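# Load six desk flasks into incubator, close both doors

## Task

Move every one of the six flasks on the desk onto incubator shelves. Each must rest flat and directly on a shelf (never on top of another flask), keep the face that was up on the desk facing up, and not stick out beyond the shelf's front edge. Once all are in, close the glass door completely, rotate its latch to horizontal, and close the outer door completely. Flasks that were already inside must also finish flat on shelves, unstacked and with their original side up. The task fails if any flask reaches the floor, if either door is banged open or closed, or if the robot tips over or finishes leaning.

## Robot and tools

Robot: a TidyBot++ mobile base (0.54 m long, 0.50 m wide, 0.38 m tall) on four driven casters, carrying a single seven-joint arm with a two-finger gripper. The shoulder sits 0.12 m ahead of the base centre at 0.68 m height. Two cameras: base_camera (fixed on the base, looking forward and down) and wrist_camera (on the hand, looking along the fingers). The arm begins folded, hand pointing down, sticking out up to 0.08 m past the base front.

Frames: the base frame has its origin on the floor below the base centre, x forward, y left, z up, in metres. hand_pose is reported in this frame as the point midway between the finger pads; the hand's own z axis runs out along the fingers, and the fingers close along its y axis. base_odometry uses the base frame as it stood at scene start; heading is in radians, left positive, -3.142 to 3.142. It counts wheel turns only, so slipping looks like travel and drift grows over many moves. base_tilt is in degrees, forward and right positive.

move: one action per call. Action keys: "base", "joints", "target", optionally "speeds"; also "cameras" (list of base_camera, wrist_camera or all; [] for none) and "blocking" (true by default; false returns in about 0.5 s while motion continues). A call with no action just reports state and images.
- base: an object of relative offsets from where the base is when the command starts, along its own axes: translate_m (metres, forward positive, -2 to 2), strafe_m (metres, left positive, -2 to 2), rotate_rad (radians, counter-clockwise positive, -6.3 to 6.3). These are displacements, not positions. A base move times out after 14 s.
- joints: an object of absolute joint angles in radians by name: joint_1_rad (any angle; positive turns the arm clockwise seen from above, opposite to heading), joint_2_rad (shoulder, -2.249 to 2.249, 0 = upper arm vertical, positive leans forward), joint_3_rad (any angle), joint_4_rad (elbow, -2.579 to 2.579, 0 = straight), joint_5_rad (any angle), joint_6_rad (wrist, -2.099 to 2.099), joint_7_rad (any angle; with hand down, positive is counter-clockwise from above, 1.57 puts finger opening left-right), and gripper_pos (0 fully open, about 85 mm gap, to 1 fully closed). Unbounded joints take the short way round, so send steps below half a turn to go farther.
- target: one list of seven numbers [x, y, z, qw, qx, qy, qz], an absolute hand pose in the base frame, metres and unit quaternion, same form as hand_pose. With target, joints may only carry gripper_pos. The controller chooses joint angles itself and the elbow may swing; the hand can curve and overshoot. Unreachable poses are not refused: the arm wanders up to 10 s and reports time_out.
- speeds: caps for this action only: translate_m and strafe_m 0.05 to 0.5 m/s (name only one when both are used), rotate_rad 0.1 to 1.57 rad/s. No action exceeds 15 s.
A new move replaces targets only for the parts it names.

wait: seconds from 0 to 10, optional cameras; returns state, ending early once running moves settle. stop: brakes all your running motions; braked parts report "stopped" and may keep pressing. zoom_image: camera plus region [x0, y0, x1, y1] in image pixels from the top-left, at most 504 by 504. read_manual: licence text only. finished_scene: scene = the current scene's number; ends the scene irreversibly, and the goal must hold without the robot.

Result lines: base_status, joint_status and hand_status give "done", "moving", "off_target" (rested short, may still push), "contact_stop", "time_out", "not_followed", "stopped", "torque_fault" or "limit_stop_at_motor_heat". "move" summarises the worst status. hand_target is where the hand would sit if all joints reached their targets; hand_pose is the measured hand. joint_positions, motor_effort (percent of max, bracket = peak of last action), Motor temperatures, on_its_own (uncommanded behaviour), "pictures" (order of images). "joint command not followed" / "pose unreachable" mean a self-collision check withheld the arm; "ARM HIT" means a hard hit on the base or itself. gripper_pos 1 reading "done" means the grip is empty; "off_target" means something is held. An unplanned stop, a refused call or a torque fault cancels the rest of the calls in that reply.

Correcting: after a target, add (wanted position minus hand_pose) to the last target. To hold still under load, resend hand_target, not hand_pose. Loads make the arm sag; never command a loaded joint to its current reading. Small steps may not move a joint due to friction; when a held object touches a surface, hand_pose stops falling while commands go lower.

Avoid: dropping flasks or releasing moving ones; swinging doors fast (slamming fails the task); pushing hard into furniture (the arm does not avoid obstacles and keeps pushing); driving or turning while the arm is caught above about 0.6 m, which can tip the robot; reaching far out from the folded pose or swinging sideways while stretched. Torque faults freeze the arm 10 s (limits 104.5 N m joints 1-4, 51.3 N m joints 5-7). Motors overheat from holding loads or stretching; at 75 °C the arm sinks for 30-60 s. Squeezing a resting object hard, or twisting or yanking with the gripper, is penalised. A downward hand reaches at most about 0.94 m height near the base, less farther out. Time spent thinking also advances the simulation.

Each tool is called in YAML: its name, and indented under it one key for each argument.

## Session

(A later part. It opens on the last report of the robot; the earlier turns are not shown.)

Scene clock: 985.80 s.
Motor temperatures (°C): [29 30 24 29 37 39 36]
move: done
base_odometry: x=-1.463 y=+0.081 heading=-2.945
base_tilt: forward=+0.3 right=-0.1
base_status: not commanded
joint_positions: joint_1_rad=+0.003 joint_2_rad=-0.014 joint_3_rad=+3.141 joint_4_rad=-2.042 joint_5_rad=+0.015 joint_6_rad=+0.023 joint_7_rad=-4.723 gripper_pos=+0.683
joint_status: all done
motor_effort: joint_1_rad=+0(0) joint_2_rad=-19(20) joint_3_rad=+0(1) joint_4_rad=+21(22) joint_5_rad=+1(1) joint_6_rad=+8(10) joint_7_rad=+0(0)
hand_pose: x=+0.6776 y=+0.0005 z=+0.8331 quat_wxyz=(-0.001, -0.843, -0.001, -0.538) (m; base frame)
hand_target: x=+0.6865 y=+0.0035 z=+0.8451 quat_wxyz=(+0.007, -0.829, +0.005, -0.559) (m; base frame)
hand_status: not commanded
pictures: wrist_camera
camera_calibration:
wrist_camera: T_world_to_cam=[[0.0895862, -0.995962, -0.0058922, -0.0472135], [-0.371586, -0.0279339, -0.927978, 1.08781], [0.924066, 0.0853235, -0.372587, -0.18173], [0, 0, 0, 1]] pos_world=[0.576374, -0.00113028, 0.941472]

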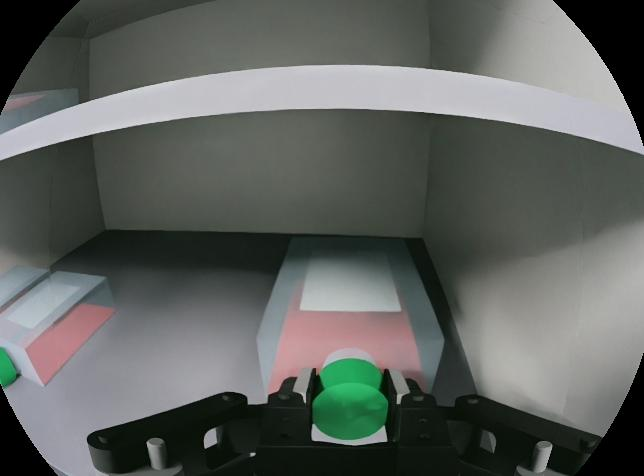

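move:
  base: {"translate_m": -0.018}
  speeds: {"translate_m": 0.1}
  joints: {"joint_2_rad": 0.015, "joint_6_rad": 0.10}
  cameras: []

move:
  joints: {"joint_2_rad": 0.028, "joint_6_rad": 0.112}
  cameras: ["wrist_camera"]

Scene clock: 990.00 s.
Motor temperatures (°C): [29 30 24 29 37 39 36]
move: done
base_odometry: x=-1.445 y=+0.085 heading=-2.945
base_tilt: forward=+0.3 right=-0.1
base_status: done
joint_positions: joint_1_rad=+0.003 joint_2_rad=+0.010 joint_3_rad=+3.141 joint_4_rad=-2.044 joint_5_rad=+0.015 joint_6_rad=+0.044 joint_7_rad=-4.723 gripper_pos=+0.683
joint_status: all done
motor_effort: joint_1_rad=+0(1) joint_2_rad=-20(21) joint_3_rad=-1(1) joint_4_rad=+20(22) joint_5_rad=+0(1) joint_6_rad=+8(9) joint_7_rad=+1(1)
hand_pose: x=+0.6833 y=+0.0005 z=+0.8242 quat_wxyz=(-0.001, -0.844, -0.001, -0.536) (m; base frame)
hand_target: x=+0.6921 y=+0.0038 z=+0.8395 quat_wxyz=(+0.007, -0.829, +0.005, -0.559) (m; base frame)
hand_status: not commanded
pictures: none
No camera images: "cameras" was empty.

Scene clock: 990.57 s.
Motor temperatures (°C): [29 30 24 29 37 39 36]
move: done
base_odometry: x=-1.445 y=+0.085 heading=-2.945
base_tilt: forward=+0.2 right=-0.1
base_status: not commanded
joint_positions: joint_1_rad=+0.003 joint_2_rad=+0.019 joint_3_rad=+3.141 joint_4_rad=-2.044 joint_5_rad=+0.015 joint_6_rad=+0.055 joint_7_rad=-4.723 gripper_pos=+0.683
joint_status: all done
motor_effort: joint_1_rad=+0(1) joint_2_rad=-20(21) joint_3_rad=+0(1) joint_4_rad=+21(21) joint_5_rad=+0(1) joint_6_rad=+8(9) joint_7_rad=+0(0)
hand_pose: x=+0.6861 y=+0.0006 z=+0.8220 quat_wxyz=(-0.001, -0.844, -0.001, -0.537) (m; base frame)
hand_target: x=+0.6955 y=+0.0040 z=+0.8354 quat_wxyz=(+0.007, -0.829, +0.004, -0.559) (m; base frame)
hand_status: not commanded
pictures: wrist_camera
camera_calibration:
wrist_camera: T_world_to_cam=[[0.0900303, -0.995918, -0.00640052, -0.047752], [-0.374907, -0.027936, -0.926642, 1.08185], [0.922681, 0.0858254, -0.375892, -0.189972], [0, 0, 0, 1]] pos_world=[0.585175, -0.00103014, 0.930771]

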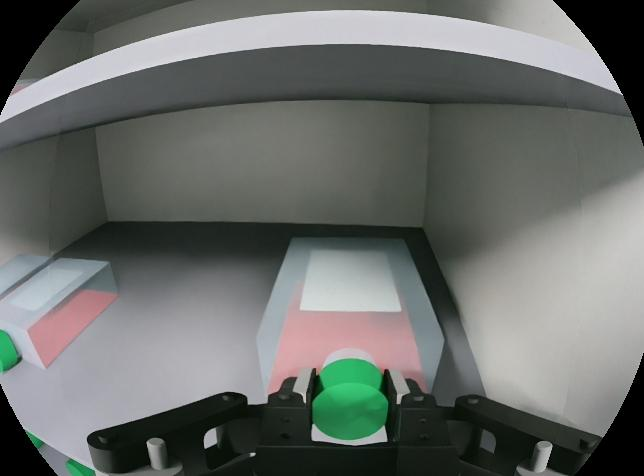

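move:
  joints: {"joint_2_rad": 0.044, "joint_6_rad": 0.127}
  cameras: []

move:
  joints: {"joint_2_rad": 0.056, "joint_6_rad": 0.139}
  cameras: []

move:
  joints: {"joint_2_rad": 0.066, "joint_6_rad": 0.149}
  cameras: ["wrist_camera"]

Scene clock: 993.70 s.
Motor temperatures (°C): [29 30 24 29 37 39 36]
move: done
base_odometry: x=-1.445 y=+0.085 heading=-2.945
base_tilt: forward=+0.2 right=-0.2
base_status: not commanded
joint_positions: joint_1_rad=+0.003 joint_2_rad=+0.035 joint_3_rad=+3.141 joint_4_rad=-2.044 joint_5_rad=+0.015 joint_6_rad=+0.070 joint_7_rad=-4.723 gripper_pos=+0.683
joint_status: all done
motor_effort: joint_1_rad=+0(0) joint_2_rad=-20(22) joint_3_rad=+0(1) joint_4_rad=+20(21) joint_5_rad=+0(1) joint_6_rad=+8(9) joint_7_rad=+0(1)
hand_pose: x=+0.6902 y=+0.0006 z=+0.8173 quat_wxyz=(-0.001, -0.844, -0.001, -0.537) (m; base frame)
hand_target: x=+0.6997 y=+0.0042 z=+0.8305 quat_wxyz=(+0.008, -0.830, +0.004, -0.558) (m; base frame)
hand_status: not commanded
pictures: none
No camera images: "cameras" was empty.

Scene clock: 994.30 s.
Motor temperatures (°C): [29 30 24 29 37 39 36]
move: done
base_odometry: x=-1.445 y=+0.085 heading=-2.945
base_tilt: forward=+0.3 right=-0.1
base_status: not commanded
joint_positions: joint_1_rad=+0.003 joint_2_rad=+0.046 joint_3_rad=+3.141 joint_4_rad=-2.044 joint_5_rad=+0.015 joint_6_rad=+0.081 joint_7_rad=-4.723 gripper_pos=+0.683
joint_status: all done
motor_effort: joint_1_rad=+0(1) joint_2_rad=-21(22) joint_3_rad=+0(1) joint_4_rad=+21(21) joint_5_rad=+0(1) joint_6_rad=+8(9) joint_7_rad=+0(1)
hand_pose: x=+0.6933 y=+0.0007 z=+0.8140 quat_wxyz=(-0.001, -0.844, -0.001, -0.537) (m; base frame)
hand_target: x=+0.7029 y=+0.0044 z=+0.8270 quat_wxyz=(+0.008, -0.830, +0.004, -0.558) (m; base frame)
hand_status: not commanded
pictures: none
No camera images: "cameras" was empty.

Scene clock: 994.87 s.
Motor temperatures (°C): [29 30 24 29 37 39 36]
move: done
base_odometry: x=-1.445 y=+0.085 heading=-2.945
base_tilt: forward=+0.3 right=-0.1
base_status: not commanded
joint_positions: joint_1_rad=+0.003 joint_2_rad=+0.056 joint_3_rad=+3.141 joint_4_rad=-2.044 joint_5_rad=+0.015 joint_6_rad=+0.091 joint_7_rad=-4.723 gripper_pos=+0.683
joint_status: all done
motor_effort: joint_1_rad=+0(0) joint_2_rad=-21(22) joint_3_rad=-1(2) joint_4_rad=+21(21) joint_5_rad=+1(1) joint_6_rad=+8(9) joint_7_rad=+0(0)
hand_pose: x=+0.6958 y=+0.0007 z=+0.8112 quat_wxyz=(-0.001, -0.844, -0.001, -0.537) (m; base frame)
hand_target: x=+0.7055 y=+0.0046 z=+0.8240 quat_wxyz=(+0.008, -0.830, +0.004, -0.558) (m; base frame)
hand_status: not commanded
pictures: wrist_camera
camera_calibration:
wrist_camera: T_world_to_cam=[[0.0904495, -0.995878, -0.00674818, -0.0485333], [-0.37561, -0.0278372, -0.92636, 1.07568], [0.922353, 0.0863234, -0.37658, -0.202257], [0, 0, 0, 1]] pos_world=[0.594977, -0.000929963, 0.919969]

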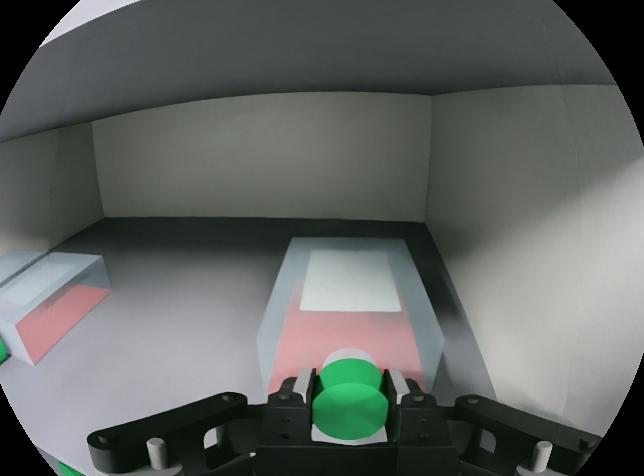

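move:
  base: {"translate_m": -0.012}
  speeds: {"translate_m": 0.1}
  joints: {"joint_2_rad": 0.076, "joint_6_rad": 0.154}
  cameras: []

move:
  joints: {"joint_2_rad": 0.086, "joint_6_rad": 0.159}
  cameras: []

move:
  joints: {"joint_2_rad": 0.096, "joint_6_rad": 0.164}
  cameras: ["wrist_camera"]

Scene clock: 998.33 s.
Motor temperatures (°C): [29 30 24 29 37 39 36]
move: done
base_odometry: x=-1.433 y=+0.087 heading=-2.945
base_tilt: forward=+0.3 right=-0.2
base_status: done
joint_positions: joint_1_rad=+0.003 joint_2_rad=+0.071 joint_3_rad=+3.141 joint_4_rad=-2.045 joint_5_rad=+0.015 joint_6_rad=+0.097 joint_7_rad=-4.723 gripper_pos=+0.683
joint_status: all done
motor_effort: joint_1_rad=+0(1) joint_2_rad=-21(24) joint_3_rad=-1(2) joint_4_rad=+20(22) joint_5_rad=+0(1) joint_6_rad=+8(9) joint_7_rad=+0(1)
hand_pose: x=+0.6982 y=+0.0008 z=+0.8036 quat_wxyz=(-0.001, -0.846, -0.001, -0.532) (m; base frame)
hand_target: x=+0.7074 y=+0.0047 z=+0.8196 quat_wxyz=(+0.008, -0.831, +0.004, -0.556) (m; base frame)
hand_status: not commanded
pictures: none
No camera images: "cameras" was empty.

Scene clock: 998.87 s.
Motor temperatures (°C): [29 30 24 29 37 39 36]
move: done
base_odometry: x=-1.433 y=+0.087 heading=-2.945
base_tilt: forward=+0.3 right=-0.1
base_status: not commanded
joint_positions: joint_1_rad=+0.003 joint_2_rad=+0.078 joint_3_rad=+3.141 joint_4_rad=-2.045 joint_5_rad=+0.015 joint_6_rad=+0.101 joint_7_rad=-4.723 gripper_pos=+0.683
joint_status: all done
motor_effort: joint_1_rad=+0(0) joint_2_rad=-22(23) joint_3_rad=+0(1) joint_4_rad=+20(21) joint_5_rad=+0(1) joint_6_rad=+8(9) joint_7_rad=+0(0)
hand_pose: x=+0.6995 y=+0.0008 z=+0.8008 quat_wxyz=(-0.001, -0.847, -0.001, -0.531) (m; base frame)
hand_target: x=+0.7094 y=+0.0047 z=+0.8151 quat_wxyz=(+0.008, -0.832, +0.004, -0.554) (m; base frame)
hand_status: not commanded
pictures: none
No camera images: "cameras" was empty.

Scene clock: 999.43 s.
Motor temperatures (°C): [29 30 24 29 37 39 36]
move: done
base_odometry: x=-1.433 y=+0.087 heading=-2.945
base_tilt: forward=+0.3 right=-0.1
base_status: not commanded
joint_positions: joint_1_rad=+0.003 joint_2_rad=+0.087 joint_3_rad=+3.141 joint_4_rad=-2.045 joint_5_rad=+0.015 joint_6_rad=+0.106 joint_7_rad=-4.723 gripper_pos=+0.683
joint_status: all done
motor_effort: joint_1_rad=+0(0) joint_2_rad=-22(23) joint_3_rad=+0(1) joint_4_rad=+20(21) joint_5_rad=+0(1) joint_6_rad=+8(9) joint_7_rad=+0(0)
hand_pose: x=+0.7012 y=+0.0008 z=+0.7968 quat_wxyz=(-0.001, -0.848, -0.001, -0.529) (m; base frame)
hand_target: x=+0.7113 y=+0.0048 z=+0.8106 quat_wxyz=(+0.008, -0.834, +0.004, -0.552) (m; base frame)
hand_status: not commanded
pictures: wrist_camera
camera_calibration:
wrist_camera: T_world_to_cam=[[0.0905575, -0.995855, -0.00851147, -0.047733], [-0.39147, -0.0277369, -0.919773, 1.07037], [0.915724, 0.0866243, -0.392359, -0.195287], [0, 0, 0, 1]] pos_world=[0.602169, -0.000929834, 0.907467]

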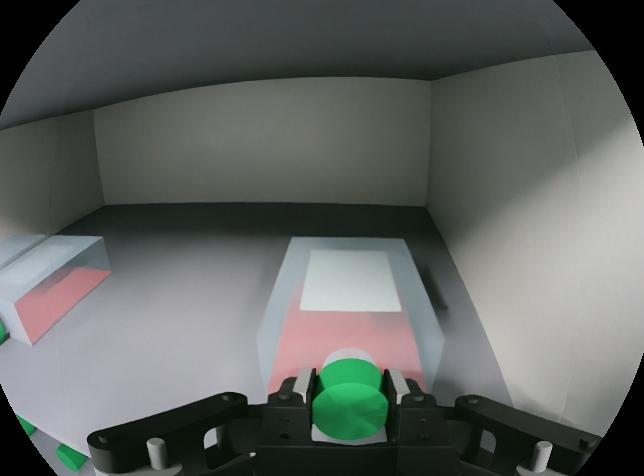

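move:
  joints: {"joint_2_rad": 0.107, "joint_6_rad": 0.178}
  cameras: []

move:
  joints: {"joint_2_rad": 0.118, "joint_6_rad": 0.192}
  cameras: []

move:
  joints: {"joint_2_rad": 0.129, "joint_6_rad": 0.206}
  cameras: ["wrist_camera"]

Scene clock: 1002.90 s.
Motor temperatures (°C): [29 30 24 29 37 39 36]
move: done
base_odometry: x=-1.433 y=+0.087 heading=-2.945
base_tilt: forward=+0.2 right=-0.2
base_status: not commanded
joint_positions: joint_1_rad=+0.003 joint_2_rad=+0.097 joint_3_rad=+3.141 joint_4_rad=-2.045 joint_5_rad=+0.015 joint_6_rad=+0.121 joint_7_rad=-4.723 gripper_pos=+0.683
joint_status: all done
motor_effort: joint_1_rad=+0(1) joint_2_rad=-23(23) joint_3_rad=+0(1) joint_4_rad=+19(21) joint_5_rad=+0(1) joint_6_rad=+8(9) joint_7_rad=+0(0)
hand_pose: x=+0.7044 y=+0.0009 z=+0.7948 quat_wxyz=(-0.001, -0.847, -0.001, -0.531) (m; base frame)
hand_target: x=+0.7144 y=+0.0050 z=+0.8081 quat_wxyz=(+0.009, -0.833, +0.004, -0.553) (m; base frame)
hand_status: not commanded
pictures: none
No camera images: "cameras" was empty.

Scene clock: 1003.47 s.
Motor temperatures (°C): [29 30 24 29 37 39 36]
move: done
base_odometry: x=-1.433 y=+0.087 heading=-2.945
base_tilt: forward=+0.3 right=-0.2
base_status: not commanded
joint_positions: joint_1_rad=+0.003 joint_2_rad=+0.108 joint_3_rad=+3.141 joint_4_rad=-2.045 joint_5_rad=+0.015 joint_6_rad=+0.136 joint_7_rad=-4.723 gripper_pos=+0.683
joint_status: all done
motor_effort: joint_1_rad=+0(0) joint_2_rad=-22(23) joint_3_rad=-1(1) joint_4_rad=+20(21) joint_5_rad=+0(1) joint_6_rad=+8(8) joint_7_rad=+0(0)
hand_pose: x=+0.7076 y=+0.0009 z=+0.7928 quat_wxyz=(-0.001, -0.846, -0.001, -0.533) (m; base frame)
hand_target: x=+0.7175 y=+0.0053 z=+0.8056 quat_wxyz=(+0.009, -0.832, +0.004, -0.554) (m; base frame)
hand_status: not commanded
pictures: none
No camera images: "cameras" was empty.

Scene clock: 1004.03 s.
Motor temperatures (°C): [29 30 24 29 37 39 36]
move: done
base_odometry: x=-1.433 y=+0.087 heading=-2.945
base_tilt: forward=+0.3 right=-0.1
base_status: not commanded
joint_positions: joint_1_rad=+0.003 joint_2_rad=+0.117 joint_3_rad=+3.141 joint_4_rad=-2.045 joint_5_rad=+0.015 joint_6_rad=+0.151 joint_7_rad=-4.723 gripper_pos=+0.683
joint_status: all done
motor_effort: joint_1_rad=+0(0) joint_2_rad=-22(23) joint_3_rad=+0(1) joint_4_rad=+19(20) joint_5_rad=+0(1) joint_6_rad=+8(8) joint_7_rad=+0(0)
hand_pose: x=+0.7107 y=+0.0010 z=+0.7916 quat_wxyz=(-0.001, -0.845, -0.002, -0.535) (m; base frame)
hand_target: x=+0.7205 y=+0.0055 z=+0.8030 quat_wxyz=(+0.009, -0.831, +0.004, -0.556) (m; base frame)
hand_status: not commanded
pictures: wrist_camera
camera_calibration:
wrist_camera: T_world_to_cam=[[0.0911935, -0.995805, -0.00750952, -0.0496971], [-0.378054, -0.027643, -0.925371, 1.06416], [0.921281, 0.0872268, -0.378989, -0.220602], [0, 0, 0, 1]] pos_world=[0.61008, -0.000829625, 0.900766]

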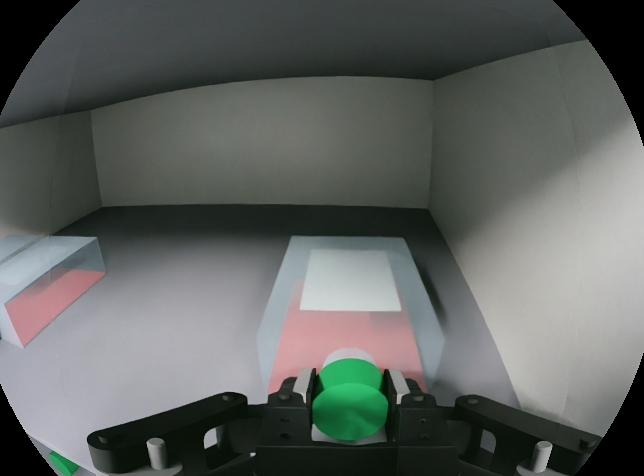

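move:
  base: {"translate_m": -0.008}
  speeds: {"translate_m": 0.1}
  joints: {"joint_2_rad": 0.14, "joint_6_rad": 0.208}
  cameras: ["wrist_camera"]

Scene clock: 1007.33 s.
Motor temperatures (°C): [29 30 24 29 37 39 36]
move: done
base_odometry: x=-1.425 y=+0.088 heading=-2.945
base_tilt: forward=+0.2 right=-0.2
base_status: done
joint_positions: joint_1_rad=+0.003 joint_2_rad=+0.125 joint_3_rad=+3.141 joint_4_rad=-2.044 joint_5_rad=+0.015 joint_6_rad=+0.161 joint_7_rad=-4.723 gripper_pos=+0.683
joint_status: all done
motor_effort: joint_1_rad=+0(1) joint_2_rad=-21(22) joint_3_rad=-1(1) joint_4_rad=+18(20) joint_5_rad=+0(1) joint_6_rad=+7(8) joint_7_rad=+0(1)
hand_pose: x=+0.7133 y=+0.0010 z=+0.7908 quat_wxyz=(-0.001, -0.844, -0.002, -0.537) (m; base frame)
hand_target: x=+0.7220 y=+0.0055 z=+0.7969 quat_wxyz=(+0.009, -0.834, +0.004, -0.552) (m; base frame)
hand_status: not commanded
pictures: wrist_camera
camera_calibration:
wrist_camera: T_world_to_cam=[[0.0913709, -0.99579, -0.00731022, -0.0501956], [-0.374262, -0.0275366, -0.926914, 1.06286], [0.922811, 0.0874289, -0.375202, -0.227467], [0, 0, 0, 1]] pos_world=[0.612283, -0.00082952, 0.899465]

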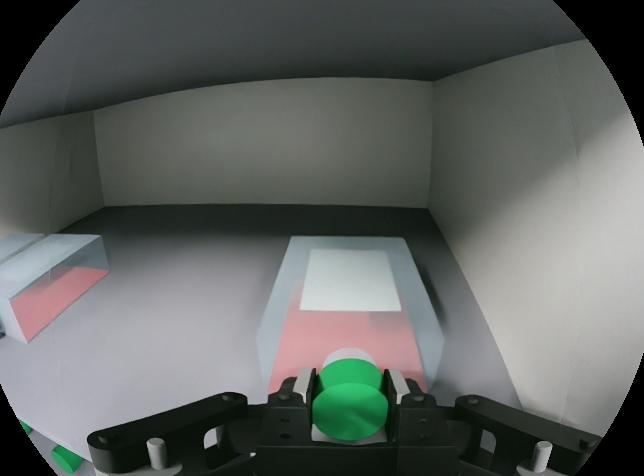

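move:
  joints: {"gripper_pos": 0.45}
  cameras: ["wrist_camera"]

move:
  base: {"translate_m": -0.30}
  speeds: {"translate_m": 0.25}
  cameras: ["wrist_camera"]

Scene clock: 1010.10 s.
Motor temperatures (°C): [29 30 24 29 37 39 36]
move: done
base_odometry: x=-1.425 y=+0.088 heading=-2.945
base_tilt: forward=+0.3 right=-0.1
base_status: not commanded
joint_positions: joint_1_rad=+0.003 joint_2_rad=+0.127 joint_3_rad=+3.141 joint_4_rad=-2.044 joint_5_rad=+0.015 joint_6_rad=+0.161 joint_7_rad=-4.723 gripper_pos=+0.450
joint_status: all done
motor_effort: joint_1_rad=+0(0) joint_2_rad=-22(23) joint_3_rad=+0(2) joint_4_rad=+19(20) joint_5_rad=+0(1) joint_6_rad=+8(8) joint_7_rad=+0(0)
hand_pose: x=+0.7136 y=+0.0010 z=+0.7894 quat_wxyz=(-0.001, -0.844, -0.002, -0.536) (m; base frame)
hand_target: x=+0.7220 y=+0.0055 z=+0.7969 quat_wxyz=(+0.009, -0.834, +0.004, -0.552) (m; base frame)
hand_status: not commanded
pictures: wrist_camera
camera_calibration:
wrist_camera: T_world_to_cam=[[0.09135, -0.99579, -0.00751635, -0.0500512], [-0.376351, -0.0275349, -0.926068, 1.06255], [0.921963, 0.0874251, -0.377282, -0.225953], [0, 0, 0, 1]] pos_world=[0.612781, -0.00082952, 0.898365]

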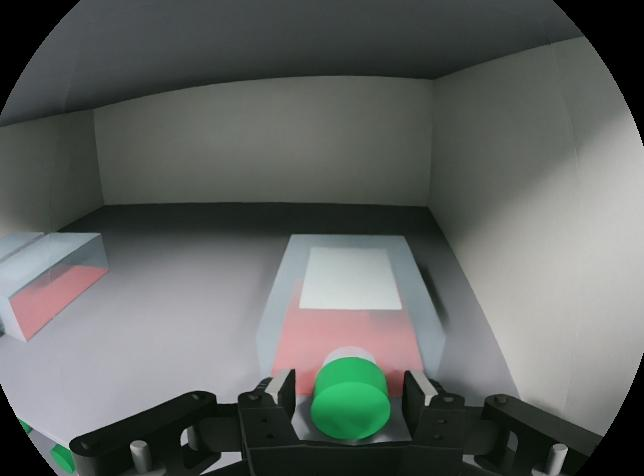

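Scene clock: 1012.17 s.
Motor temperatures (°C): [29 30 24 29 37 39 36]
move: done
base_odometry: x=-1.131 y=+0.147 heading=-2.945
base_tilt: forward=+0.3 right=-0.2
base_status: done
joint_positions: joint_1_rad=+0.003 joint_2_rad=+0.134 joint_3_rad=+3.141 joint_4_rad=-2.044 joint_5_rad=+0.015 joint_6_rad=+0.161 joint_7_rad=-4.723 gripper_pos=+0.450
joint_status: not commanded
motor_effort: joint_1_rad=+0(1) joint_2_rad=-23(25) joint_3_rad=+0(1) joint_4_rad=+19(20) joint_5_rad=+1(1) joint_6_rad=+8(8) joint_7_rad=+0(1)
hand_pose: x=+0.7144 y=+0.0010 z=+0.7851 quat_wxyz=(+0.000, -0.846, -0.002, -0.533) (m; base frame)
hand_target: x=+0.7220 y=+0.0055 z=+0.7969 quat_wxyz=(+0.009, -0.834, +0.004, -0.552) (m; base frame)
hand_status: not commanded
pictures: wrist_camera
camera_calibration:
wrist_camera: T_world_to_cam=[[0.091294, -0.99579, -0.00816773, -0.0496068], [-0.382967, -0.0275368, -0.923351, 1.06145], [0.91924, 0.0874244, -0.383869, -0.221216], [0, 0, 0, 1]] pos_world=[0.614378, -0.000829521, 0.894765]

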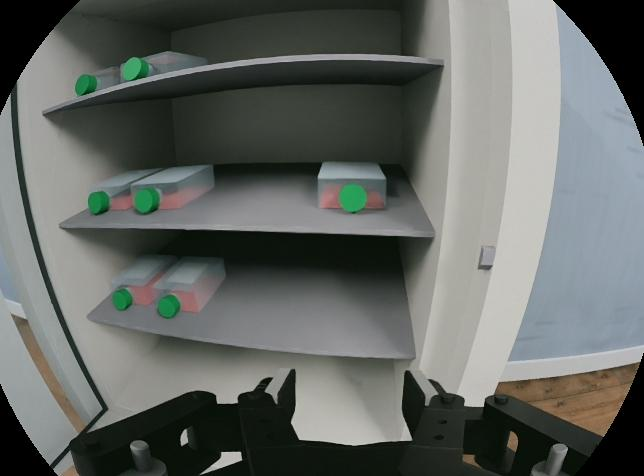

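move:
  base: {"translate_m": -0.48}
  joints: {"joint_2_rad": -0.16, "joint_4_rad": -2.04, "joint_6_rad": -0.08, "gripper_pos": 0.0}
  cameras: ["wrist_camera"]

move:
  base: {"rotate_rad": 2.09}
  cameras: []

move:
  base: {"translate_m": 0.97, "strafe_m": -0.79}
  cameras: ["wrist_camera"]

Scene clock: 1031.07 s.
Motor temperatures (°C): [29 30 24 29 37 39 36]
move: done
base_odometry: x=-0.660 y=+0.241 heading=-2.945
base_tilt: forward=+0.2 right=-0.2
base_status: done
joint_positions: joint_1_rad=+0.003 joint_2_rad=-0.149 joint_3_rad=+3.141 joint_4_rad=-2.044 joint_5_rad=+0.015 joint_6_rad=-0.027 joint_7_rad=-4.723 gripper_pos=+0.000
joint_status: all done
motor_effort: joint_1_rad=+0(1) joint_2_rad=-15(27) joint_3_rad=+0(2) joint_4_rad=+21(22) joint_5_rad=+0(1) joint_6_rad=+8(9) joint_7_rad=+0(1)
hand_pose: x=+0.6470 y=+0.0003 z=+0.8908 quat_wxyz=(-0.002, -0.820, -0.001, -0.573) (m; base frame)
hand_target: x=+0.6394 y=+0.0010 z=+0.8834 quat_wxyz=(+0.003, -0.830, +0.007, -0.557) (m; base frame)
hand_status: not commanded
pictures: wrist_camera
camera_calibration:
wrist_camera: T_world_to_cam=[[0.0890881, -0.996022, 0.00207709, -0.0510249], [-0.293343, -0.0282305, -0.95559, 1.10399], [0.951847, 0.0845224, -0.294691, -0.219173], [0, 0, 0, 1]] pos_world=[0.537013, -0.00113062, 0.990483]

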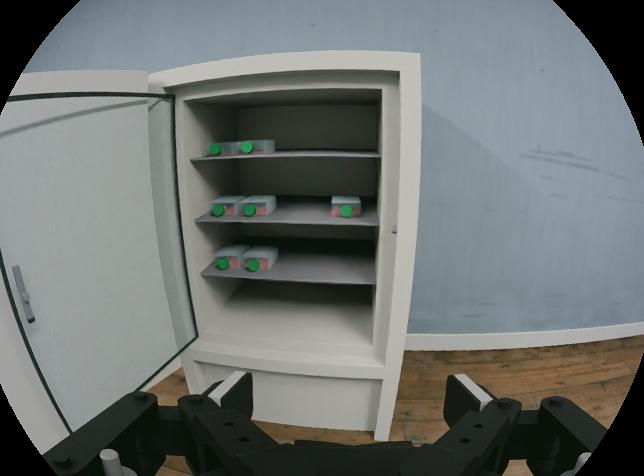

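Scene clock: 1033.73 s.
Motor temperatures (°C): [29 30 24 29 37 39 36]
move: done
base_odometry: x=-0.660 y=+0.241 heading=-0.855
base_tilt: forward=+0.3 right=-0.1
base_status: done
joint_positions: joint_1_rad=+0.002 joint_2_rad=-0.149 joint_3_rad=+3.141 joint_4_rad=-2.044 joint_5_rad=+0.015 joint_6_rad=-0.027 joint_7_rad=-4.723 gripper_pos=+0.000
joint_status: not commanded
motor_effort: joint_1_rad=+0(3) joint_2_rad=-14(17) joint_3_rad=+0(3) joint_4_rad=+20(22) joint_5_rad=+0(1) joint_6_rad=+8(8) joint_7_rad=+0(1)
hand_pose: x=+0.6470 y=+0.0006 z=+0.8908 quat_wxyz=(-0.002, -0.820, -0.001, -0.573) (m; base frame)
hand_target: x=+0.6394 y=+0.0010 z=+0.8834 quat_wxyz=(+0.003, -0.830, +0.007, -0.557) (m; base frame)
hand_status: not commanded
pictures: none
No camera images: "cameras" was empty.

Scene clock: 1037.67 s.
Motor temperatures (°C): [29 30 24 29 37 39 36]
move: done
base_odometry: x=-0.620 y=-1.009 heading=-0.855
base_tilt: forward=+0.3 right=-0.2
base_status: done
joint_positions: joint_1_rad=+0.002 joint_2_rad=-0.150 joint_3_rad=+3.141 joint_4_rad=-2.044 joint_5_rad=+0.015 joint_6_rad=-0.028 joint_7_rad=-4.723 gripper_pos=+0.000
joint_status: not commanded
motor_effort: joint_1_rad=+0(2) joint_2_rad=-15(17) joint_3_rad=+0(2) joint_4_rad=+21(22) joint_5_rad=+0(1) joint_6_rad=+8(8) joint_7_rad=+0(1)
hand_pose: x=+0.6466 y=+0.0006 z=+0.8909 quat_wxyz=(-0.002, -0.820, -0.001, -0.573) (m; base frame)
hand_target: x=+0.6394 y=+0.0010 z=+0.8834 quat_wxyz=(+0.003, -0.830, +0.007, -0.557) (m; base frame)
hand_status: not commanded
pictures: wrist_camera
camera_calibration:
wrist_camera: T_world_to_cam=[[0.0895342, -0.995982, 0.00208352, -0.0510452], [-0.29404, -0.0284314, -0.95537, 1.10416], [0.95159, 0.0849257, -0.295404, -0.218031], [0, 0, 0, 1]] pos_world=[0.536715, -0.00093061, 0.990584]

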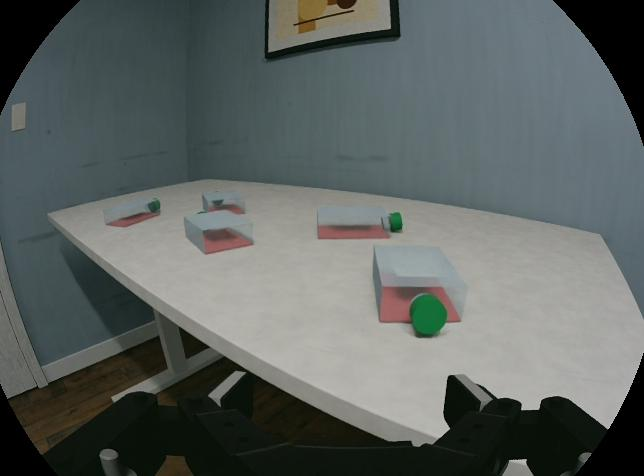

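move:
  base: {"translate_m": 0.145, "strafe_m": -0.09, "rotate_rad": 0.02}
  speeds: {"translate_m": 0.2}
  joints: {"joint_2_rad": -0.07}
  cameras: ["wrist_camera"]

Scene clock: 1048.53 s.
Motor temperatures (°C): [29 30 24 29 37 39 36]
move: done
base_odometry: x=-0.593 y=-1.178 heading=-0.834
base_tilt: forward=+0.3 right=-0.1
base_status: done
joint_positions: joint_1_rad=+0.002 joint_2_rad=-0.073 joint_3_rad=+3.141 joint_4_rad=-2.044 joint_5_rad=+0.015 joint_6_rad=-0.029 joint_7_rad=-4.723 gripper_pos=+0.000
joint_status: all done
motor_effort: joint_1_rad=+0(2) joint_2_rad=-17(19) joint_3_rad=-1(2) joint_4_rad=+21(22) joint_5_rad=+1(1) joint_6_rad=+8(8) joint_7_rad=+0(0)
hand_pose: x=+0.6610 y=+0.0009 z=+0.8495 quat_wxyz=(-0.002, -0.841, -0.001, -0.540) (m; base frame)
hand_target: x=+0.6554 y=+0.0010 z=+0.8358 quat_wxyz=(+0.003, -0.855, +0.007, -0.519) (m; base frame)
hand_status: not commanded
pictures: wrist_camera
camera_calibration:
wrist_camera: T_world_to_cam=[[0.0900196, -0.995927, -0.00500688, -0.046171], [-0.367341, -0.0285295, -0.929648, 1.09551], [0.92572, 0.0855259, -0.368414, -0.164841], [0, 0, 0, 1]] pos_world=[0.559178, -0.000630496, 0.957476]

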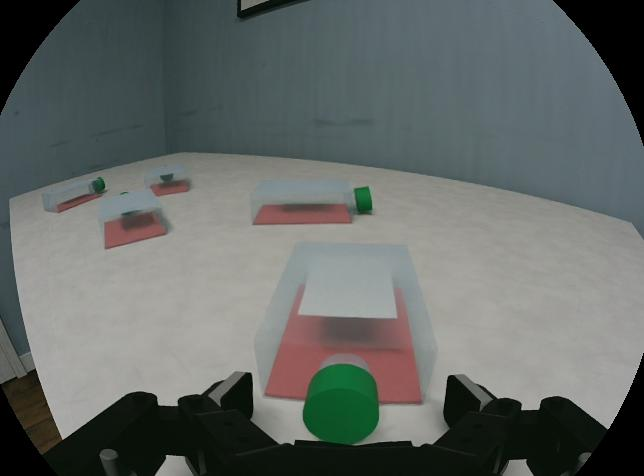

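move:
  base: {"translate_m": 0.003, "strafe_m": 0.004}
  speeds: {"translate_m": 0.1}
  joints: {"joint_2_rad": -0.06}
  cameras: ["wrist_camera"]

move:
  joints: {"gripper_pos": 0.84}
  cameras: ["wrist_camera"]

Scene clock: 1051.87 s.
Motor temperatures (°C): [29 30 24 29 37 39 36]
move: done
base_odometry: x=-0.588 y=-1.178 heading=-0.834
base_tilt: forward=+0.3 right=-0.1
base_status: done
joint_positions: joint_1_rad=+0.002 joint_2_rad=-0.068 joint_3_rad=+3.141 joint_4_rad=-2.044 joint_5_rad=+0.015 joint_6_rad=-0.030 joint_7_rad=-4.723 gripper_pos=+0.000
joint_status: all done
motor_effort: joint_1_rad=+0(2) joint_2_rad=-17(18) joint_3_rad=+0(2) joint_4_rad=+20(21) joint_5_rad=+0(1) joint_6_rad=+8(8) joint_7_rad=+0(0)
hand_pose: x=+0.6617 y=+0.0009 z=+0.8470 quat_wxyz=(-0.002, -0.843, -0.001, -0.538) (m; base frame)
hand_target: x=+0.6570 y=+0.0010 z=+0.8305 quat_wxyz=(+0.003, -0.857, +0.007, -0.515) (m; base frame)
hand_status: not commanded
pictures: wrist_camera
camera_calibration:
wrist_camera: T_world_to_cam=[[0.0900873, -0.995919, -0.00546001, -0.0458938], [-0.371648, -0.0285306, -0.927935, 1.09486], [0.923993, 0.0856244, -0.372701, -0.161623], [0, 0, 0, 1]] pos_world=[0.560377, -0.00063047, 0.955475]

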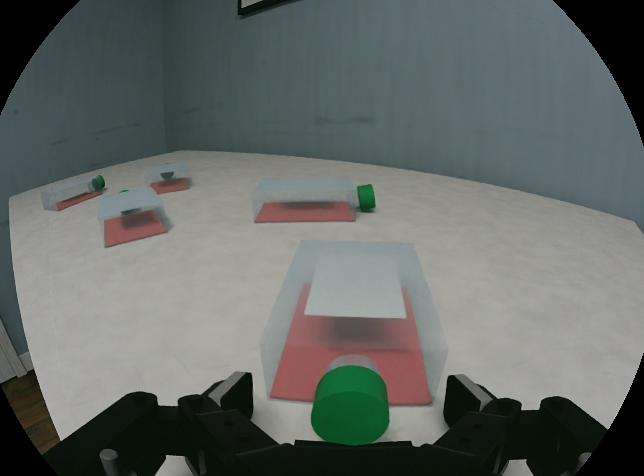

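Scene clock: 1052.87 s.
Motor temperatures (°C): [29 30 24 29 37 39 36]
move: off_target
base_odometry: x=-0.588 y=-1.178 heading=-0.834
base_tilt: forward=+0.2 right=-0.1
base_status: not commanded
joint_positions: joint_1_rad=+0.002 joint_2_rad=-0.068 joint_3_rad=+3.141 joint_4_rad=-2.043 joint_5_rad=+0.015 joint_6_rad=-0.030 joint_7_rad=-4.723 gripper_pos=+0.684
joint_status: gripper_pos off_target (ended at +0.684, target +0.840)
motor_effort: joint_1_rad=+0(1) joint_2_rad=-15(17) joint_3_rad=+0(1) joint_4_rad=+20(21) joint_5_rad=+1(1) joint_6_rad=+7(8) joint_7_rad=+0(1)
hand_pose: x=+0.6617 y=+0.0009 z=+0.8472 quat_wxyz=(-0.002, -0.843, -0.001, -0.538) (m; base frame)
hand_target: x=+0.6570 y=+0.0010 z=+0.8305 quat_wxyz=(+0.003, -0.857, +0.007, -0.515) (m; base frame)
hand_status: not commanded
pictures: wrist_camera
camera_calibration:
wrist_camera: T_world_to_cam=[[0.0900905, -0.995919, -0.00543184, -0.045922], [-0.371354, -0.0285308, -0.928053, 1.0949], [0.924111, 0.0856259, -0.372408, -0.161932], [0, 0, 0, 1]] pos_world=[0.560377, -0.00063047, 0.955575]

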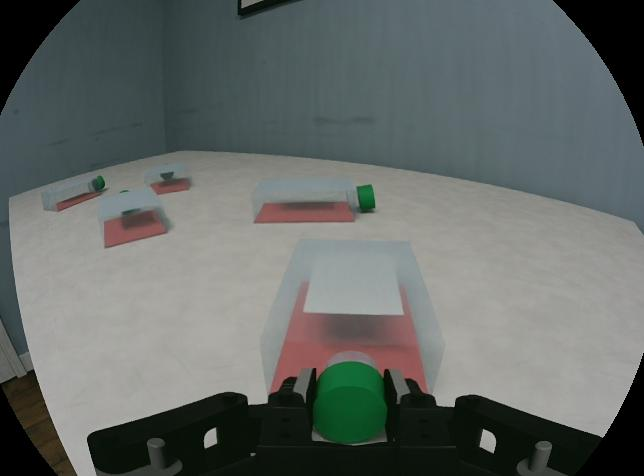

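move:
  joints: {"joint_2_rad": -0.18}
  cameras: ["wrist_camera"]

move:
  base: {"translate_m": -1.099, "strafe_m": 0.90}
  cameras: []

move:
  base: {"rotate_rad": -2.11}
  joints: {"joint_2_rad": 0.072, "joint_4_rad": -1.96, "joint_6_rad": 0.09}
  cameras: ["wrist_camera"]

Scene clock: 1066.33 s.
Motor temperatures (°C): [29 30 24 29 37 39 36]
move: done
base_odometry: x=-0.588 y=-1.178 heading=-0.834
base_tilt: forward=+0.2 right=-0.2
base_status: not commanded
joint_positions: joint_1_rad=+0.002 joint_2_rad=-0.161 joint_3_rad=+3.141 joint_4_rad=-2.044 joint_5_rad=+0.015 joint_6_rad=-0.039 joint_7_rad=-4.723 gripper_pos=+0.684
joint_status: all done
motor_effort: joint_1_rad=+0(0) joint_2_rad=-15(19) joint_3_rad=+1(1) joint_4_rad=+22(23) joint_5_rad=+0(1) joint_6_rad=+9(9) joint_7_rad=+0(0)
hand_pose: x=+0.6430 y=+0.0009 z=+0.8933 quat_wxyz=(-0.002, -0.820, -0.001, -0.573) (m; base frame)
hand_target: x=+0.6353 y=+0.0010 z=+0.8938 quat_wxyz=(+0.003, -0.825, +0.007, -0.565) (m; base frame)
hand_status: not commanded
pictures: wrist_camera
camera_calibration:
wrist_camera: T_world_to_cam=[[0.0900738, -0.995933, 0.00215346, -0.0507864], [-0.293826, -0.0286399, -0.95543, 1.10535], [0.951606, 0.0854264, -0.29521, -0.214126], [0, 0, 0, 1]] pos_world=[0.533119, -0.000630573, 0.992984]

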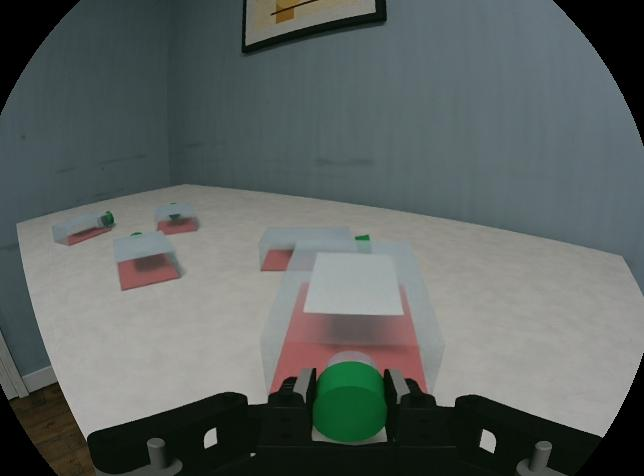

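Scene clock: 1070.57 s.
Motor temperatures (°C): [29 30 24 29 37 39 36]
move: done
base_odometry: x=-0.660 y=+0.241 heading=-0.834
base_tilt: forward=+0.2 right=-0.3
base_status: done
joint_positions: joint_1_rad=+0.002 joint_2_rad=-0.162 joint_3_rad=+3.141 joint_4_rad=-2.044 joint_5_rad=+0.015 joint_6_rad=-0.039 joint_7_rad=-4.723 gripper_pos=+0.684
joint_status: not commanded
motor_effort: joint_1_rad=+0(2) joint_2_rad=-15(17) joint_3_rad=+0(2) joint_4_rad=+22(23) joint_5_rad=+0(1) joint_6_rad=+9(9) joint_7_rad=+0(1)
hand_pose: x=+0.6427 y=+0.0009 z=+0.8941 quat_wxyz=(-0.002, -0.819, -0.001, -0.573) (m; base frame)
hand_target: x=+0.6353 y=+0.0010 z=+0.8938 quat_wxyz=(+0.003, -0.825, +0.007, -0.565) (m; base frame)
hand_status: not commanded
pictures: none
No camera images: "cameras" was empty.

Scene clock: 1073.33 s.
Motor temperatures (°C): [29 30 24 29 37 39 36]
move: done
base_odometry: x=-0.660 y=+0.241 heading=-2.944
base_tilt: forward=+0.2 right=-0.2
base_status: done
joint_positions: joint_1_rad=+0.002 joint_2_rad=+0.083 joint_3_rad=+3.141 joint_4_rad=-1.976 joint_5_rad=+0.015 joint_6_rad=+0.035 joint_7_rad=-4.723 gripper_pos=+0.684
joint_status: all done
motor_effort: joint_1_rad=+0(3) joint_2_rad=-22(26) joint_3_rad=-1(3) joint_4_rad=+21(23) joint_5_rad=+0(1) joint_6_rad=+9(10) joint_7_rad=+0(0)
hand_pose: x=+0.7114 y=+0.0005 z=+0.8172 quat_wxyz=(-0.001, -0.848, -0.001, -0.530) (m; base frame)
hand_target: x=+0.7208 y=+0.0037 z=+0.8486 quat_wxyz=(+0.007, -0.825, +0.005, -0.564) (m; base frame)
hand_status: not commanded
pictures: wrist_camera
camera_calibration:
wrist_camera: T_world_to_cam=[[0.0895953, -0.995947, -0.00783347, -0.0487147], [-0.389842, -0.0278304, -0.920461, 1.09254], [0.916513, 0.0855228, -0.390756, -0.198559], [0, 0, 0, 1]] pos_world=[0.612264, -0.00113017, 0.92767]

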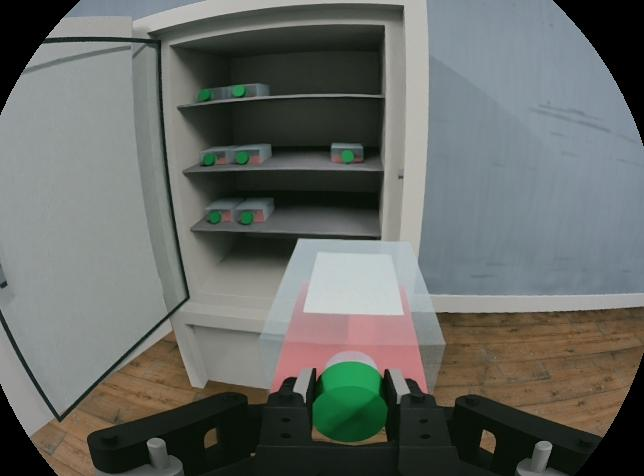

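move:
  base: {"translate_m": 0.431, "strafe_m": 0.132}
  speeds: {"translate_m": 0.2}

Scene clock: 1105.90 s.
Motor temperatures (°C): [29 30 24 29 37 39 36]
move: done
base_odometry: x=-1.056 y=+0.027 heading=-2.945
base_tilt: forward=+0.3 right=-0.1
base_status: done
joint_positions: joint_1_rad=+0.002 joint_2_rad=+0.083 joint_3_rad=+3.141 joint_4_rad=-1.976 joint_5_rad=+0.015 joint_6_rad=+0.035 joint_7_rad=-4.723 gripper_pos=+0.684
joint_status: not commanded
motor_effort: joint_1_rad=+0(1) joint_2_rad=-22(25) joint_3_rad=+0(2) joint_4_rad=+21(22) joint_5_rad=+0(1) joint_6_rad=+8(9) joint_7_rad=+0(1)
hand_pose: x=+0.7114 y=+0.0005 z=+0.8176 quat_wxyz=(-0.001, -0.848, -0.001, -0.530) (m; base frame)
hand_target: x=+0.7208 y=+0.0037 z=+0.8486 quat_wxyz=(+0.007, -0.825, +0.005, -0.564) (m; base frame)
hand_status: not commanded
pictures: base_camera, wrist_camera
camera_calibration:
wrist_camera: T_world_to_cam=[[0.0896009, -0.995947, -0.00776514, -0.0487703], [-0.389139, -0.0278301, -0.920759, 1.09262], [0.916811, 0.0855225, -0.390055, -0.199183], [0, 0, 0, 1]] pos_world=[0.612165, -0.00113017, 0.92797]

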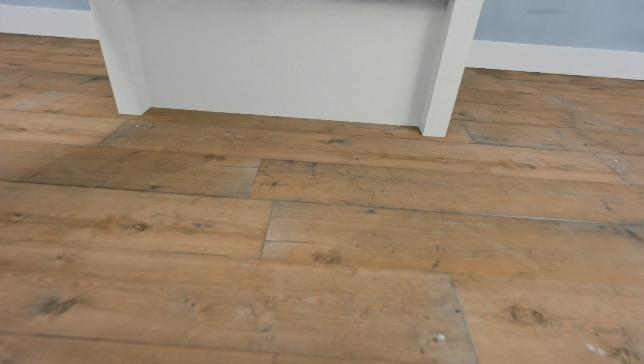

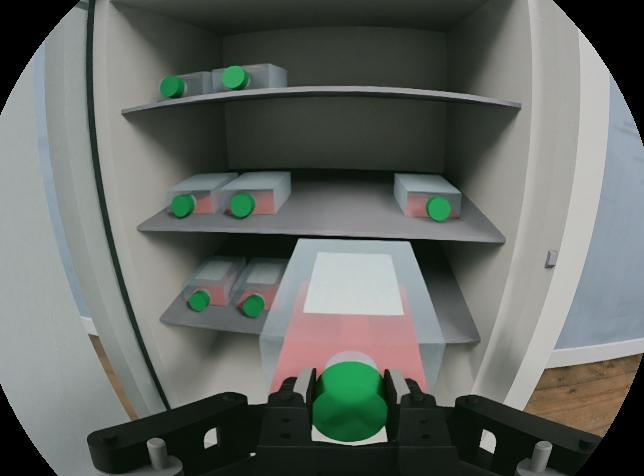

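move:
  base: {"translate_m": 0.25, "strafe_m": 0.01}
  speeds: {"translate_m": 0.15}
  cameras: ["wrist_camera"]

move:
  base: {"translate_m": 0.10}
  speeds: {"translate_m": 0.1}
  cameras: ["wrist_camera"]

Scene clock: 1123.00 s.
Motor temperatures (°C): [29 30 24 29 37 39 36]
move: done
base_odometry: x=-1.300 y=-0.032 heading=-2.945
base_tilt: forward=+0.3 right=-0.2
base_status: done
joint_positions: joint_1_rad=+0.002 joint_2_rad=+0.083 joint_3_rad=+3.141 joint_4_rad=-1.976 joint_5_rad=+0.015 joint_6_rad=+0.035 joint_7_rad=-4.723 gripper_pos=+0.684
joint_status: not commanded
motor_effort: joint_1_rad=+0(1) joint_2_rad=-22(25) joint_3_rad=+0(2) joint_4_rad=+21(22) joint_5_rad=+0(1) joint_6_rad=+8(9) joint_7_rad=+0(1)
hand_pose: x=+0.7114 y=+0.0005 z=+0.8177 quat_wxyz=(-0.001, -0.848, -0.001, -0.530) (m; base frame)
hand_target: x=+0.7208 y=+0.0037 z=+0.8486 quat_wxyz=(+0.007, -0.825, +0.005, -0.564) (m; base frame)
hand_status: not commanded
pictures: wrist_camera
camera_calibration:
wrist_camera: T_world_to_cam=[[0.0896085, -0.995947, -0.00774856, -0.0487903], [-0.389053, -0.0278404, -0.920795, 1.0926], [0.916847, 0.0855256, -0.389971, -0.199284], [0, 0, 0, 1]] pos_world=[0.612165, -0.00113018, 0.92797]

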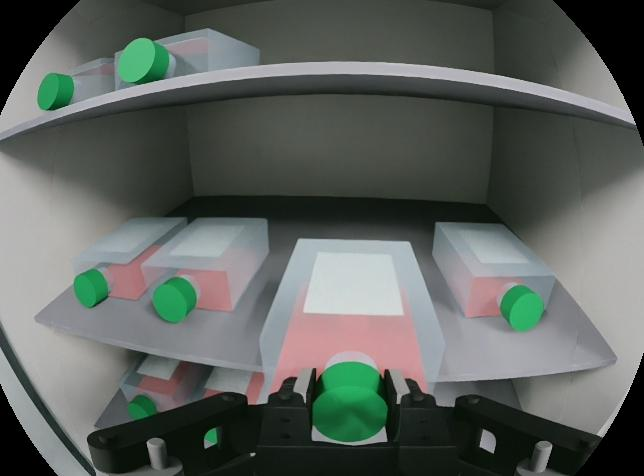

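Scene clock: 1124.60 s.
Motor temperatures (°C): [29 30 24 29 37 39 36]
move: done
base_odometry: x=-1.398 y=-0.052 heading=-2.944
base_tilt: forward=+0.2 right=-0.2
base_status: done
joint_positions: joint_1_rad=+0.002 joint_2_rad=+0.083 joint_3_rad=+3.141 joint_4_rad=-1.976 joint_5_rad=+0.015 joint_6_rad=+0.035 joint_7_rad=-4.723 gripper_pos=+0.684
joint_status: not commanded
motor_effort: joint_1_rad=+0(1) joint_2_rad=-23(25) joint_3_rad=+0(2) joint_4_rad=+21(22) joint_5_rad=+1(1) joint_6_rad=+8(9) joint_7_rad=+0(1)
hand_pose: x=+0.7115 y=+0.0005 z=+0.8178 quat_wxyz=(-0.001, -0.848, -0.001, -0.530) (m; base frame)
hand_target: x=+0.7208 y=+0.0037 z=+0.8486 quat_wxyz=(+0.007, -0.825, +0.005, -0.564) (m; base frame)
hand_status: not commanded
pictures: wrist_camera
camera_calibration:
wrist_camera: T_world_to_cam=[[0.0896091, -0.995947, -0.00772831, -0.0488177], [-0.388847, -0.0278401, -0.920882, 1.09269], [0.916934, 0.0855245, -0.389765, -0.19958], [0, 0, 0, 1]] pos_world=[0.612265, -0.00113018, 0.92807]

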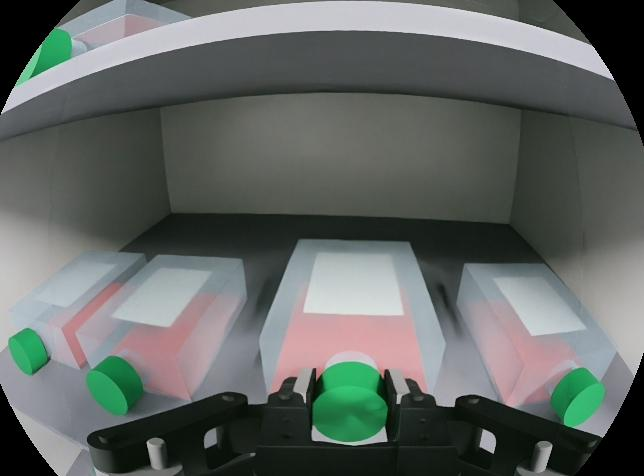

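move:
  joints: {"joint_2_rad": 0.088, "joint_4_rad": -1.982, "joint_6_rad": 0.11}
  cameras: []

move:
  joints: {"joint_2_rad": 0.098, "joint_4_rad": -2.0, "joint_6_rad": 0.15}
  cameras: ["wrist_camera"]

Scene clock: 1128.73 s.
Motor temperatures (°C): [29 30 24 29 37 39 36]
move: done
base_odometry: x=-1.398 y=-0.052 heading=-2.944
base_tilt: forward=+0.3 right=-0.3
base_status: not commanded
joint_positions: joint_1_rad=+0.002 joint_2_rad=+0.085 joint_3_rad=+3.141 joint_4_rad=-1.984 joint_5_rad=+0.015 joint_6_rad=+0.054 joint_7_rad=-4.723 gripper_pos=+0.684
joint_status: all done
motor_effort: joint_1_rad=+0(0) joint_2_rad=-22(24) joint_3_rad=+1(1) joint_4_rad=+21(21) joint_5_rad=+0(1) joint_6_rad=+8(9) joint_7_rad=+0(1)
hand_pose: x=+0.7119 y=+0.0005 z=+0.8165 quat_wxyz=(-0.001, -0.846, -0.001, -0.534) (m; base frame)
hand_target: x=+0.7199 y=+0.0040 z=+0.8323 quat_wxyz=(+0.007, -0.831, +0.005, -0.557) (m; base frame)
hand_status: not commanded
pictures: none
No camera images: "cameras" was empty.

Scene clock: 1129.33 s.
Motor temperatures (°C): [29 30 24 29 37 39 36]
move: done
base_odometry: x=-1.398 y=-0.052 heading=-2.944
base_tilt: forward=+0.2 right=-0.1
base_status: not commanded
joint_positions: joint_1_rad=+0.002 joint_2_rad=+0.090 joint_3_rad=+3.141 joint_4_rad=-1.997 joint_5_rad=+0.015 joint_6_rad=+0.096 joint_7_rad=-4.723 gripper_pos=+0.684
joint_status: all done
motor_effort: joint_1_rad=+0(0) joint_2_rad=-23(23) joint_3_rad=-1(1) joint_4_rad=+21(21) joint_5_rad=+0(1) joint_6_rad=+8(10) joint_7_rad=+0(0)
hand_pose: x=+0.7143 y=+0.0007 z=+0.8187 quat_wxyz=(-0.001, -0.839, -0.001, -0.544) (m; base frame)
hand_target: x=+0.7212 y=+0.0046 z=+0.8276 quat_wxyz=(+0.008, -0.827, +0.004, -0.562) (m; base frame)
hand_status: not commanded
pictures: wrist_camera
camera_calibration:
wrist_camera: T_world_to_cam=[[0.0906513, -0.995869, -0.00516898, -0.0516725], [-0.358979, -0.0278346, -0.932931, 1.08316], [0.928933, 0.086427, -0.360019, -0.234646], [0, 0, 0, 1]] pos_world=[0.611487, -0.00102993, 0.925771]

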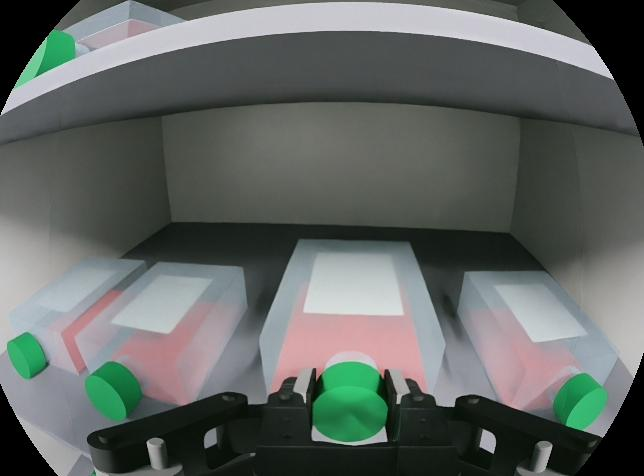

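move:
  joints: {"joint_2_rad": 0.117, "joint_4_rad": -2.015, "joint_6_rad": 0.17}
  cameras: []

move:
  joints: {"joint_2_rad": 0.127, "joint_4_rad": -2.027, "joint_6_rad": 0.195}
  cameras: []

move:
  joints: {"joint_2_rad": 0.136, "joint_4_rad": -2.036, "joint_6_rad": 0.215}
  cameras: ["wrist_camera"]

Scene clock: 1133.10 s.
Motor temperatures (°C): [29 30 24 29 37 39 36]
move: done
base_odometry: x=-1.398 y=-0.052 heading=-2.944
base_tilt: forward=+0.3 right=-0.1
base_status: not commanded
joint_positions: joint_1_rad=+0.002 joint_2_rad=+0.110 joint_3_rad=+3.141 joint_4_rad=-2.010 joint_5_rad=+0.015 joint_6_rad=+0.116 joint_7_rad=-4.723 gripper_pos=+0.684
joint_status: all done
motor_effort: joint_1_rad=+0(0) joint_2_rad=-23(24) joint_3_rad=-1(1) joint_4_rad=+20(22) joint_5_rad=+0(1) joint_6_rad=+8(9) joint_7_rad=+0(0)
hand_pose: x=+0.7159 y=+0.0008 z=+0.8054 quat_wxyz=(-0.001, -0.843, -0.001, -0.539) (m; base frame)
hand_target: x=+0.7220 y=+0.0049 z=+0.8136 quat_wxyz=(+0.009, -0.831, +0.004, -0.556) (m; base frame)
hand_status: not commanded
pictures: none
No camera images: "cameras" was empty.

Scene clock: 1133.70 s.
Motor temperatures (°C): [29 30 24 29 37 39 36]
move: done
base_odometry: x=-1.398 y=-0.052 heading=-2.944
base_tilt: forward=+0.3 right=-0.1
base_status: not commanded
joint_positions: joint_1_rad=+0.002 joint_2_rad=+0.118 joint_3_rad=+3.141 joint_4_rad=-2.021 joint_5_rad=+0.015 joint_6_rad=+0.141 joint_7_rad=-4.723 gripper_pos=+0.684
joint_status: all done
motor_effort: joint_1_rad=+0(1) joint_2_rad=-23(24) joint_3_rad=+0(1) joint_4_rad=+19(21) joint_5_rad=+0(1) joint_6_rad=+8(9) joint_7_rad=+0(0)
hand_pose: x=+0.7167 y=+0.0009 z=+0.8012 quat_wxyz=(-0.001, -0.841, -0.002, -0.541) (m; base frame)
hand_target: x=+0.7227 y=+0.0053 z=+0.8081 quat_wxyz=(+0.009, -0.830, +0.004, -0.557) (m; base frame)
hand_status: not commanded
pictures: none
No camera images: "cameras" was empty.

Scene clock: 1134.27 s.
Motor temperatures (°C): [29 30 24 29 37 39 36]
move: done
base_odometry: x=-1.398 y=-0.052 heading=-2.944
base_tilt: forward=+0.3 right=-0.2
base_status: not commanded
joint_positions: joint_1_rad=+0.002 joint_2_rad=+0.127 joint_3_rad=+3.141 joint_4_rad=-2.029 joint_5_rad=+0.015 joint_6_rad=+0.160 joint_7_rad=-4.723 gripper_pos=+0.684
joint_status: all done
motor_effort: joint_1_rad=+0(0) joint_2_rad=-24(24) joint_3_rad=-1(1) joint_4_rad=+20(21) joint_5_rad=+0(1) joint_6_rad=+8(9) joint_7_rad=+0(0)
hand_pose: x=+0.7178 y=+0.0010 z=+0.7971 quat_wxyz=(-0.001, -0.840, -0.002, -0.542) (m; base frame)
hand_target: x=+0.7236 y=+0.0056 z=+0.8035 quat_wxyz=(+0.010, -0.830, +0.003, -0.558) (m; base frame)
hand_status: not commanded
pictures: wrist_camera
camera_calibration:
wrist_camera: T_world_to_cam=[[0.0914866, -0.995787, -0.00614639, -0.0515838], [-0.363415, -0.0276404, -0.931217, 1.06613], [0.927124, 0.0874276, -0.364413, -0.240983], [0, 0, 0, 1]] pos_world=[0.615589, -0.000829568, 0.904667]

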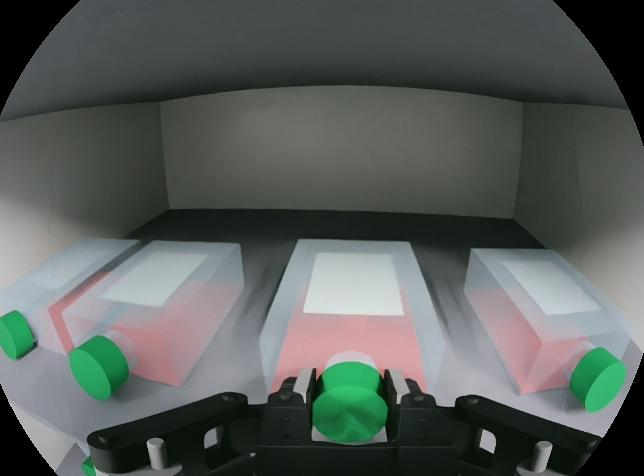

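move:
  joints: {"joint_2_rad": 0.14, "joint_4_rad": -2.048, "joint_6_rad": 0.215}
  cameras: []

move:
  joints: {"joint_2_rad": 0.148, "joint_4_rad": -2.058, "joint_6_rad": 0.225}
  cameras: ["wrist_camera"]

Scene clock: 1137.33 s.
Motor temperatures (°C): [29 30 24 29 37 39 36]
move: done
base_odometry: x=-1.398 y=-0.052 heading=-2.944
base_tilt: forward=+0.3 right=-0.1
base_status: not commanded
joint_positions: joint_1_rad=+0.002 joint_2_rad=+0.128 joint_3_rad=+3.141 joint_4_rad=-2.038 joint_5_rad=+0.015 joint_6_rad=+0.164 joint_7_rad=-4.723 gripper_pos=+0.684
joint_status: all done
motor_effort: joint_1_rad=+0(1) joint_2_rad=-22(23) joint_3_rad=-1(1) joint_4_rad=+19(20) joint_5_rad=+0(1) joint_6_rad=+8(8) joint_7_rad=+0(1)
hand_pose: x=+0.7158 y=+0.0010 z=+0.7929 quat_wxyz=(+0.000, -0.842, -0.002, -0.539) (m; base frame)
hand_target: x=+0.7204 y=+0.0056 z=+0.7946 quat_wxyz=(+0.010, -0.834, +0.004, -0.551) (m; base frame)
hand_status: not commanded
pictures: none
No camera images: "cameras" was empty.

Scene clock: 1137.87 s.
Motor temperatures (°C): [29 30 24 29 37 39 36]
move: done
base_odometry: x=-1.398 y=-0.052 heading=-2.944
base_tilt: forward=+0.3 right=-0.1
base_status: not commanded
joint_positions: joint_1_rad=+0.002 joint_2_rad=+0.129 joint_3_rad=+3.141 joint_4_rad=-2.044 joint_5_rad=+0.015 joint_6_rad=+0.177 joint_7_rad=-4.723 gripper_pos=+0.684
joint_status: all done
motor_effort: joint_1_rad=+0(0) joint_2_rad=-22(23) joint_3_rad=+0(2) joint_4_rad=+19(20) joint_5_rad=+1(1) joint_6_rad=+7(8) joint_7_rad=+0(0)
hand_pose: x=+0.7158 y=+0.0011 z=+0.7927 quat_wxyz=(+0.000, -0.840, -0.002, -0.542) (m; base frame)
hand_target: x=+0.7195 y=+0.0058 z=+0.7872 quat_wxyz=(+0.010, -0.836, +0.003, -0.548) (m; base frame)
hand_status: not commanded
pictures: wrist_camera
camera_calibration:
wrist_camera: T_world_to_cam=[[0.0916317, -0.995773, -0.00629984, -0.0513696], [-0.363211, -0.027531, -0.9313, 1.06122], [0.92719, 0.0876248, -0.364199, -0.240873], [0, 0, 0, 1]] pos_world=[0.61349, -0.000829462, 0.900266]

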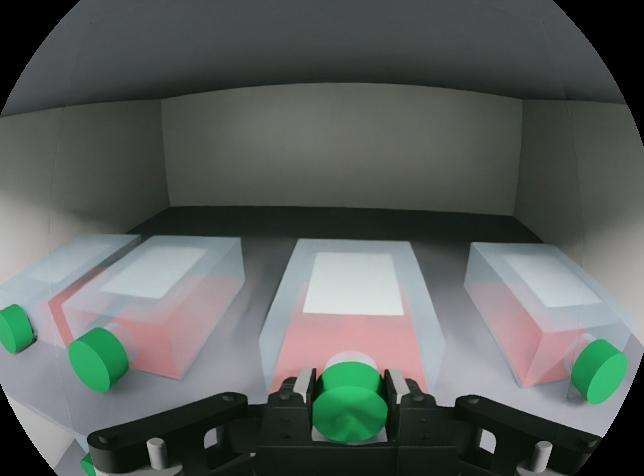

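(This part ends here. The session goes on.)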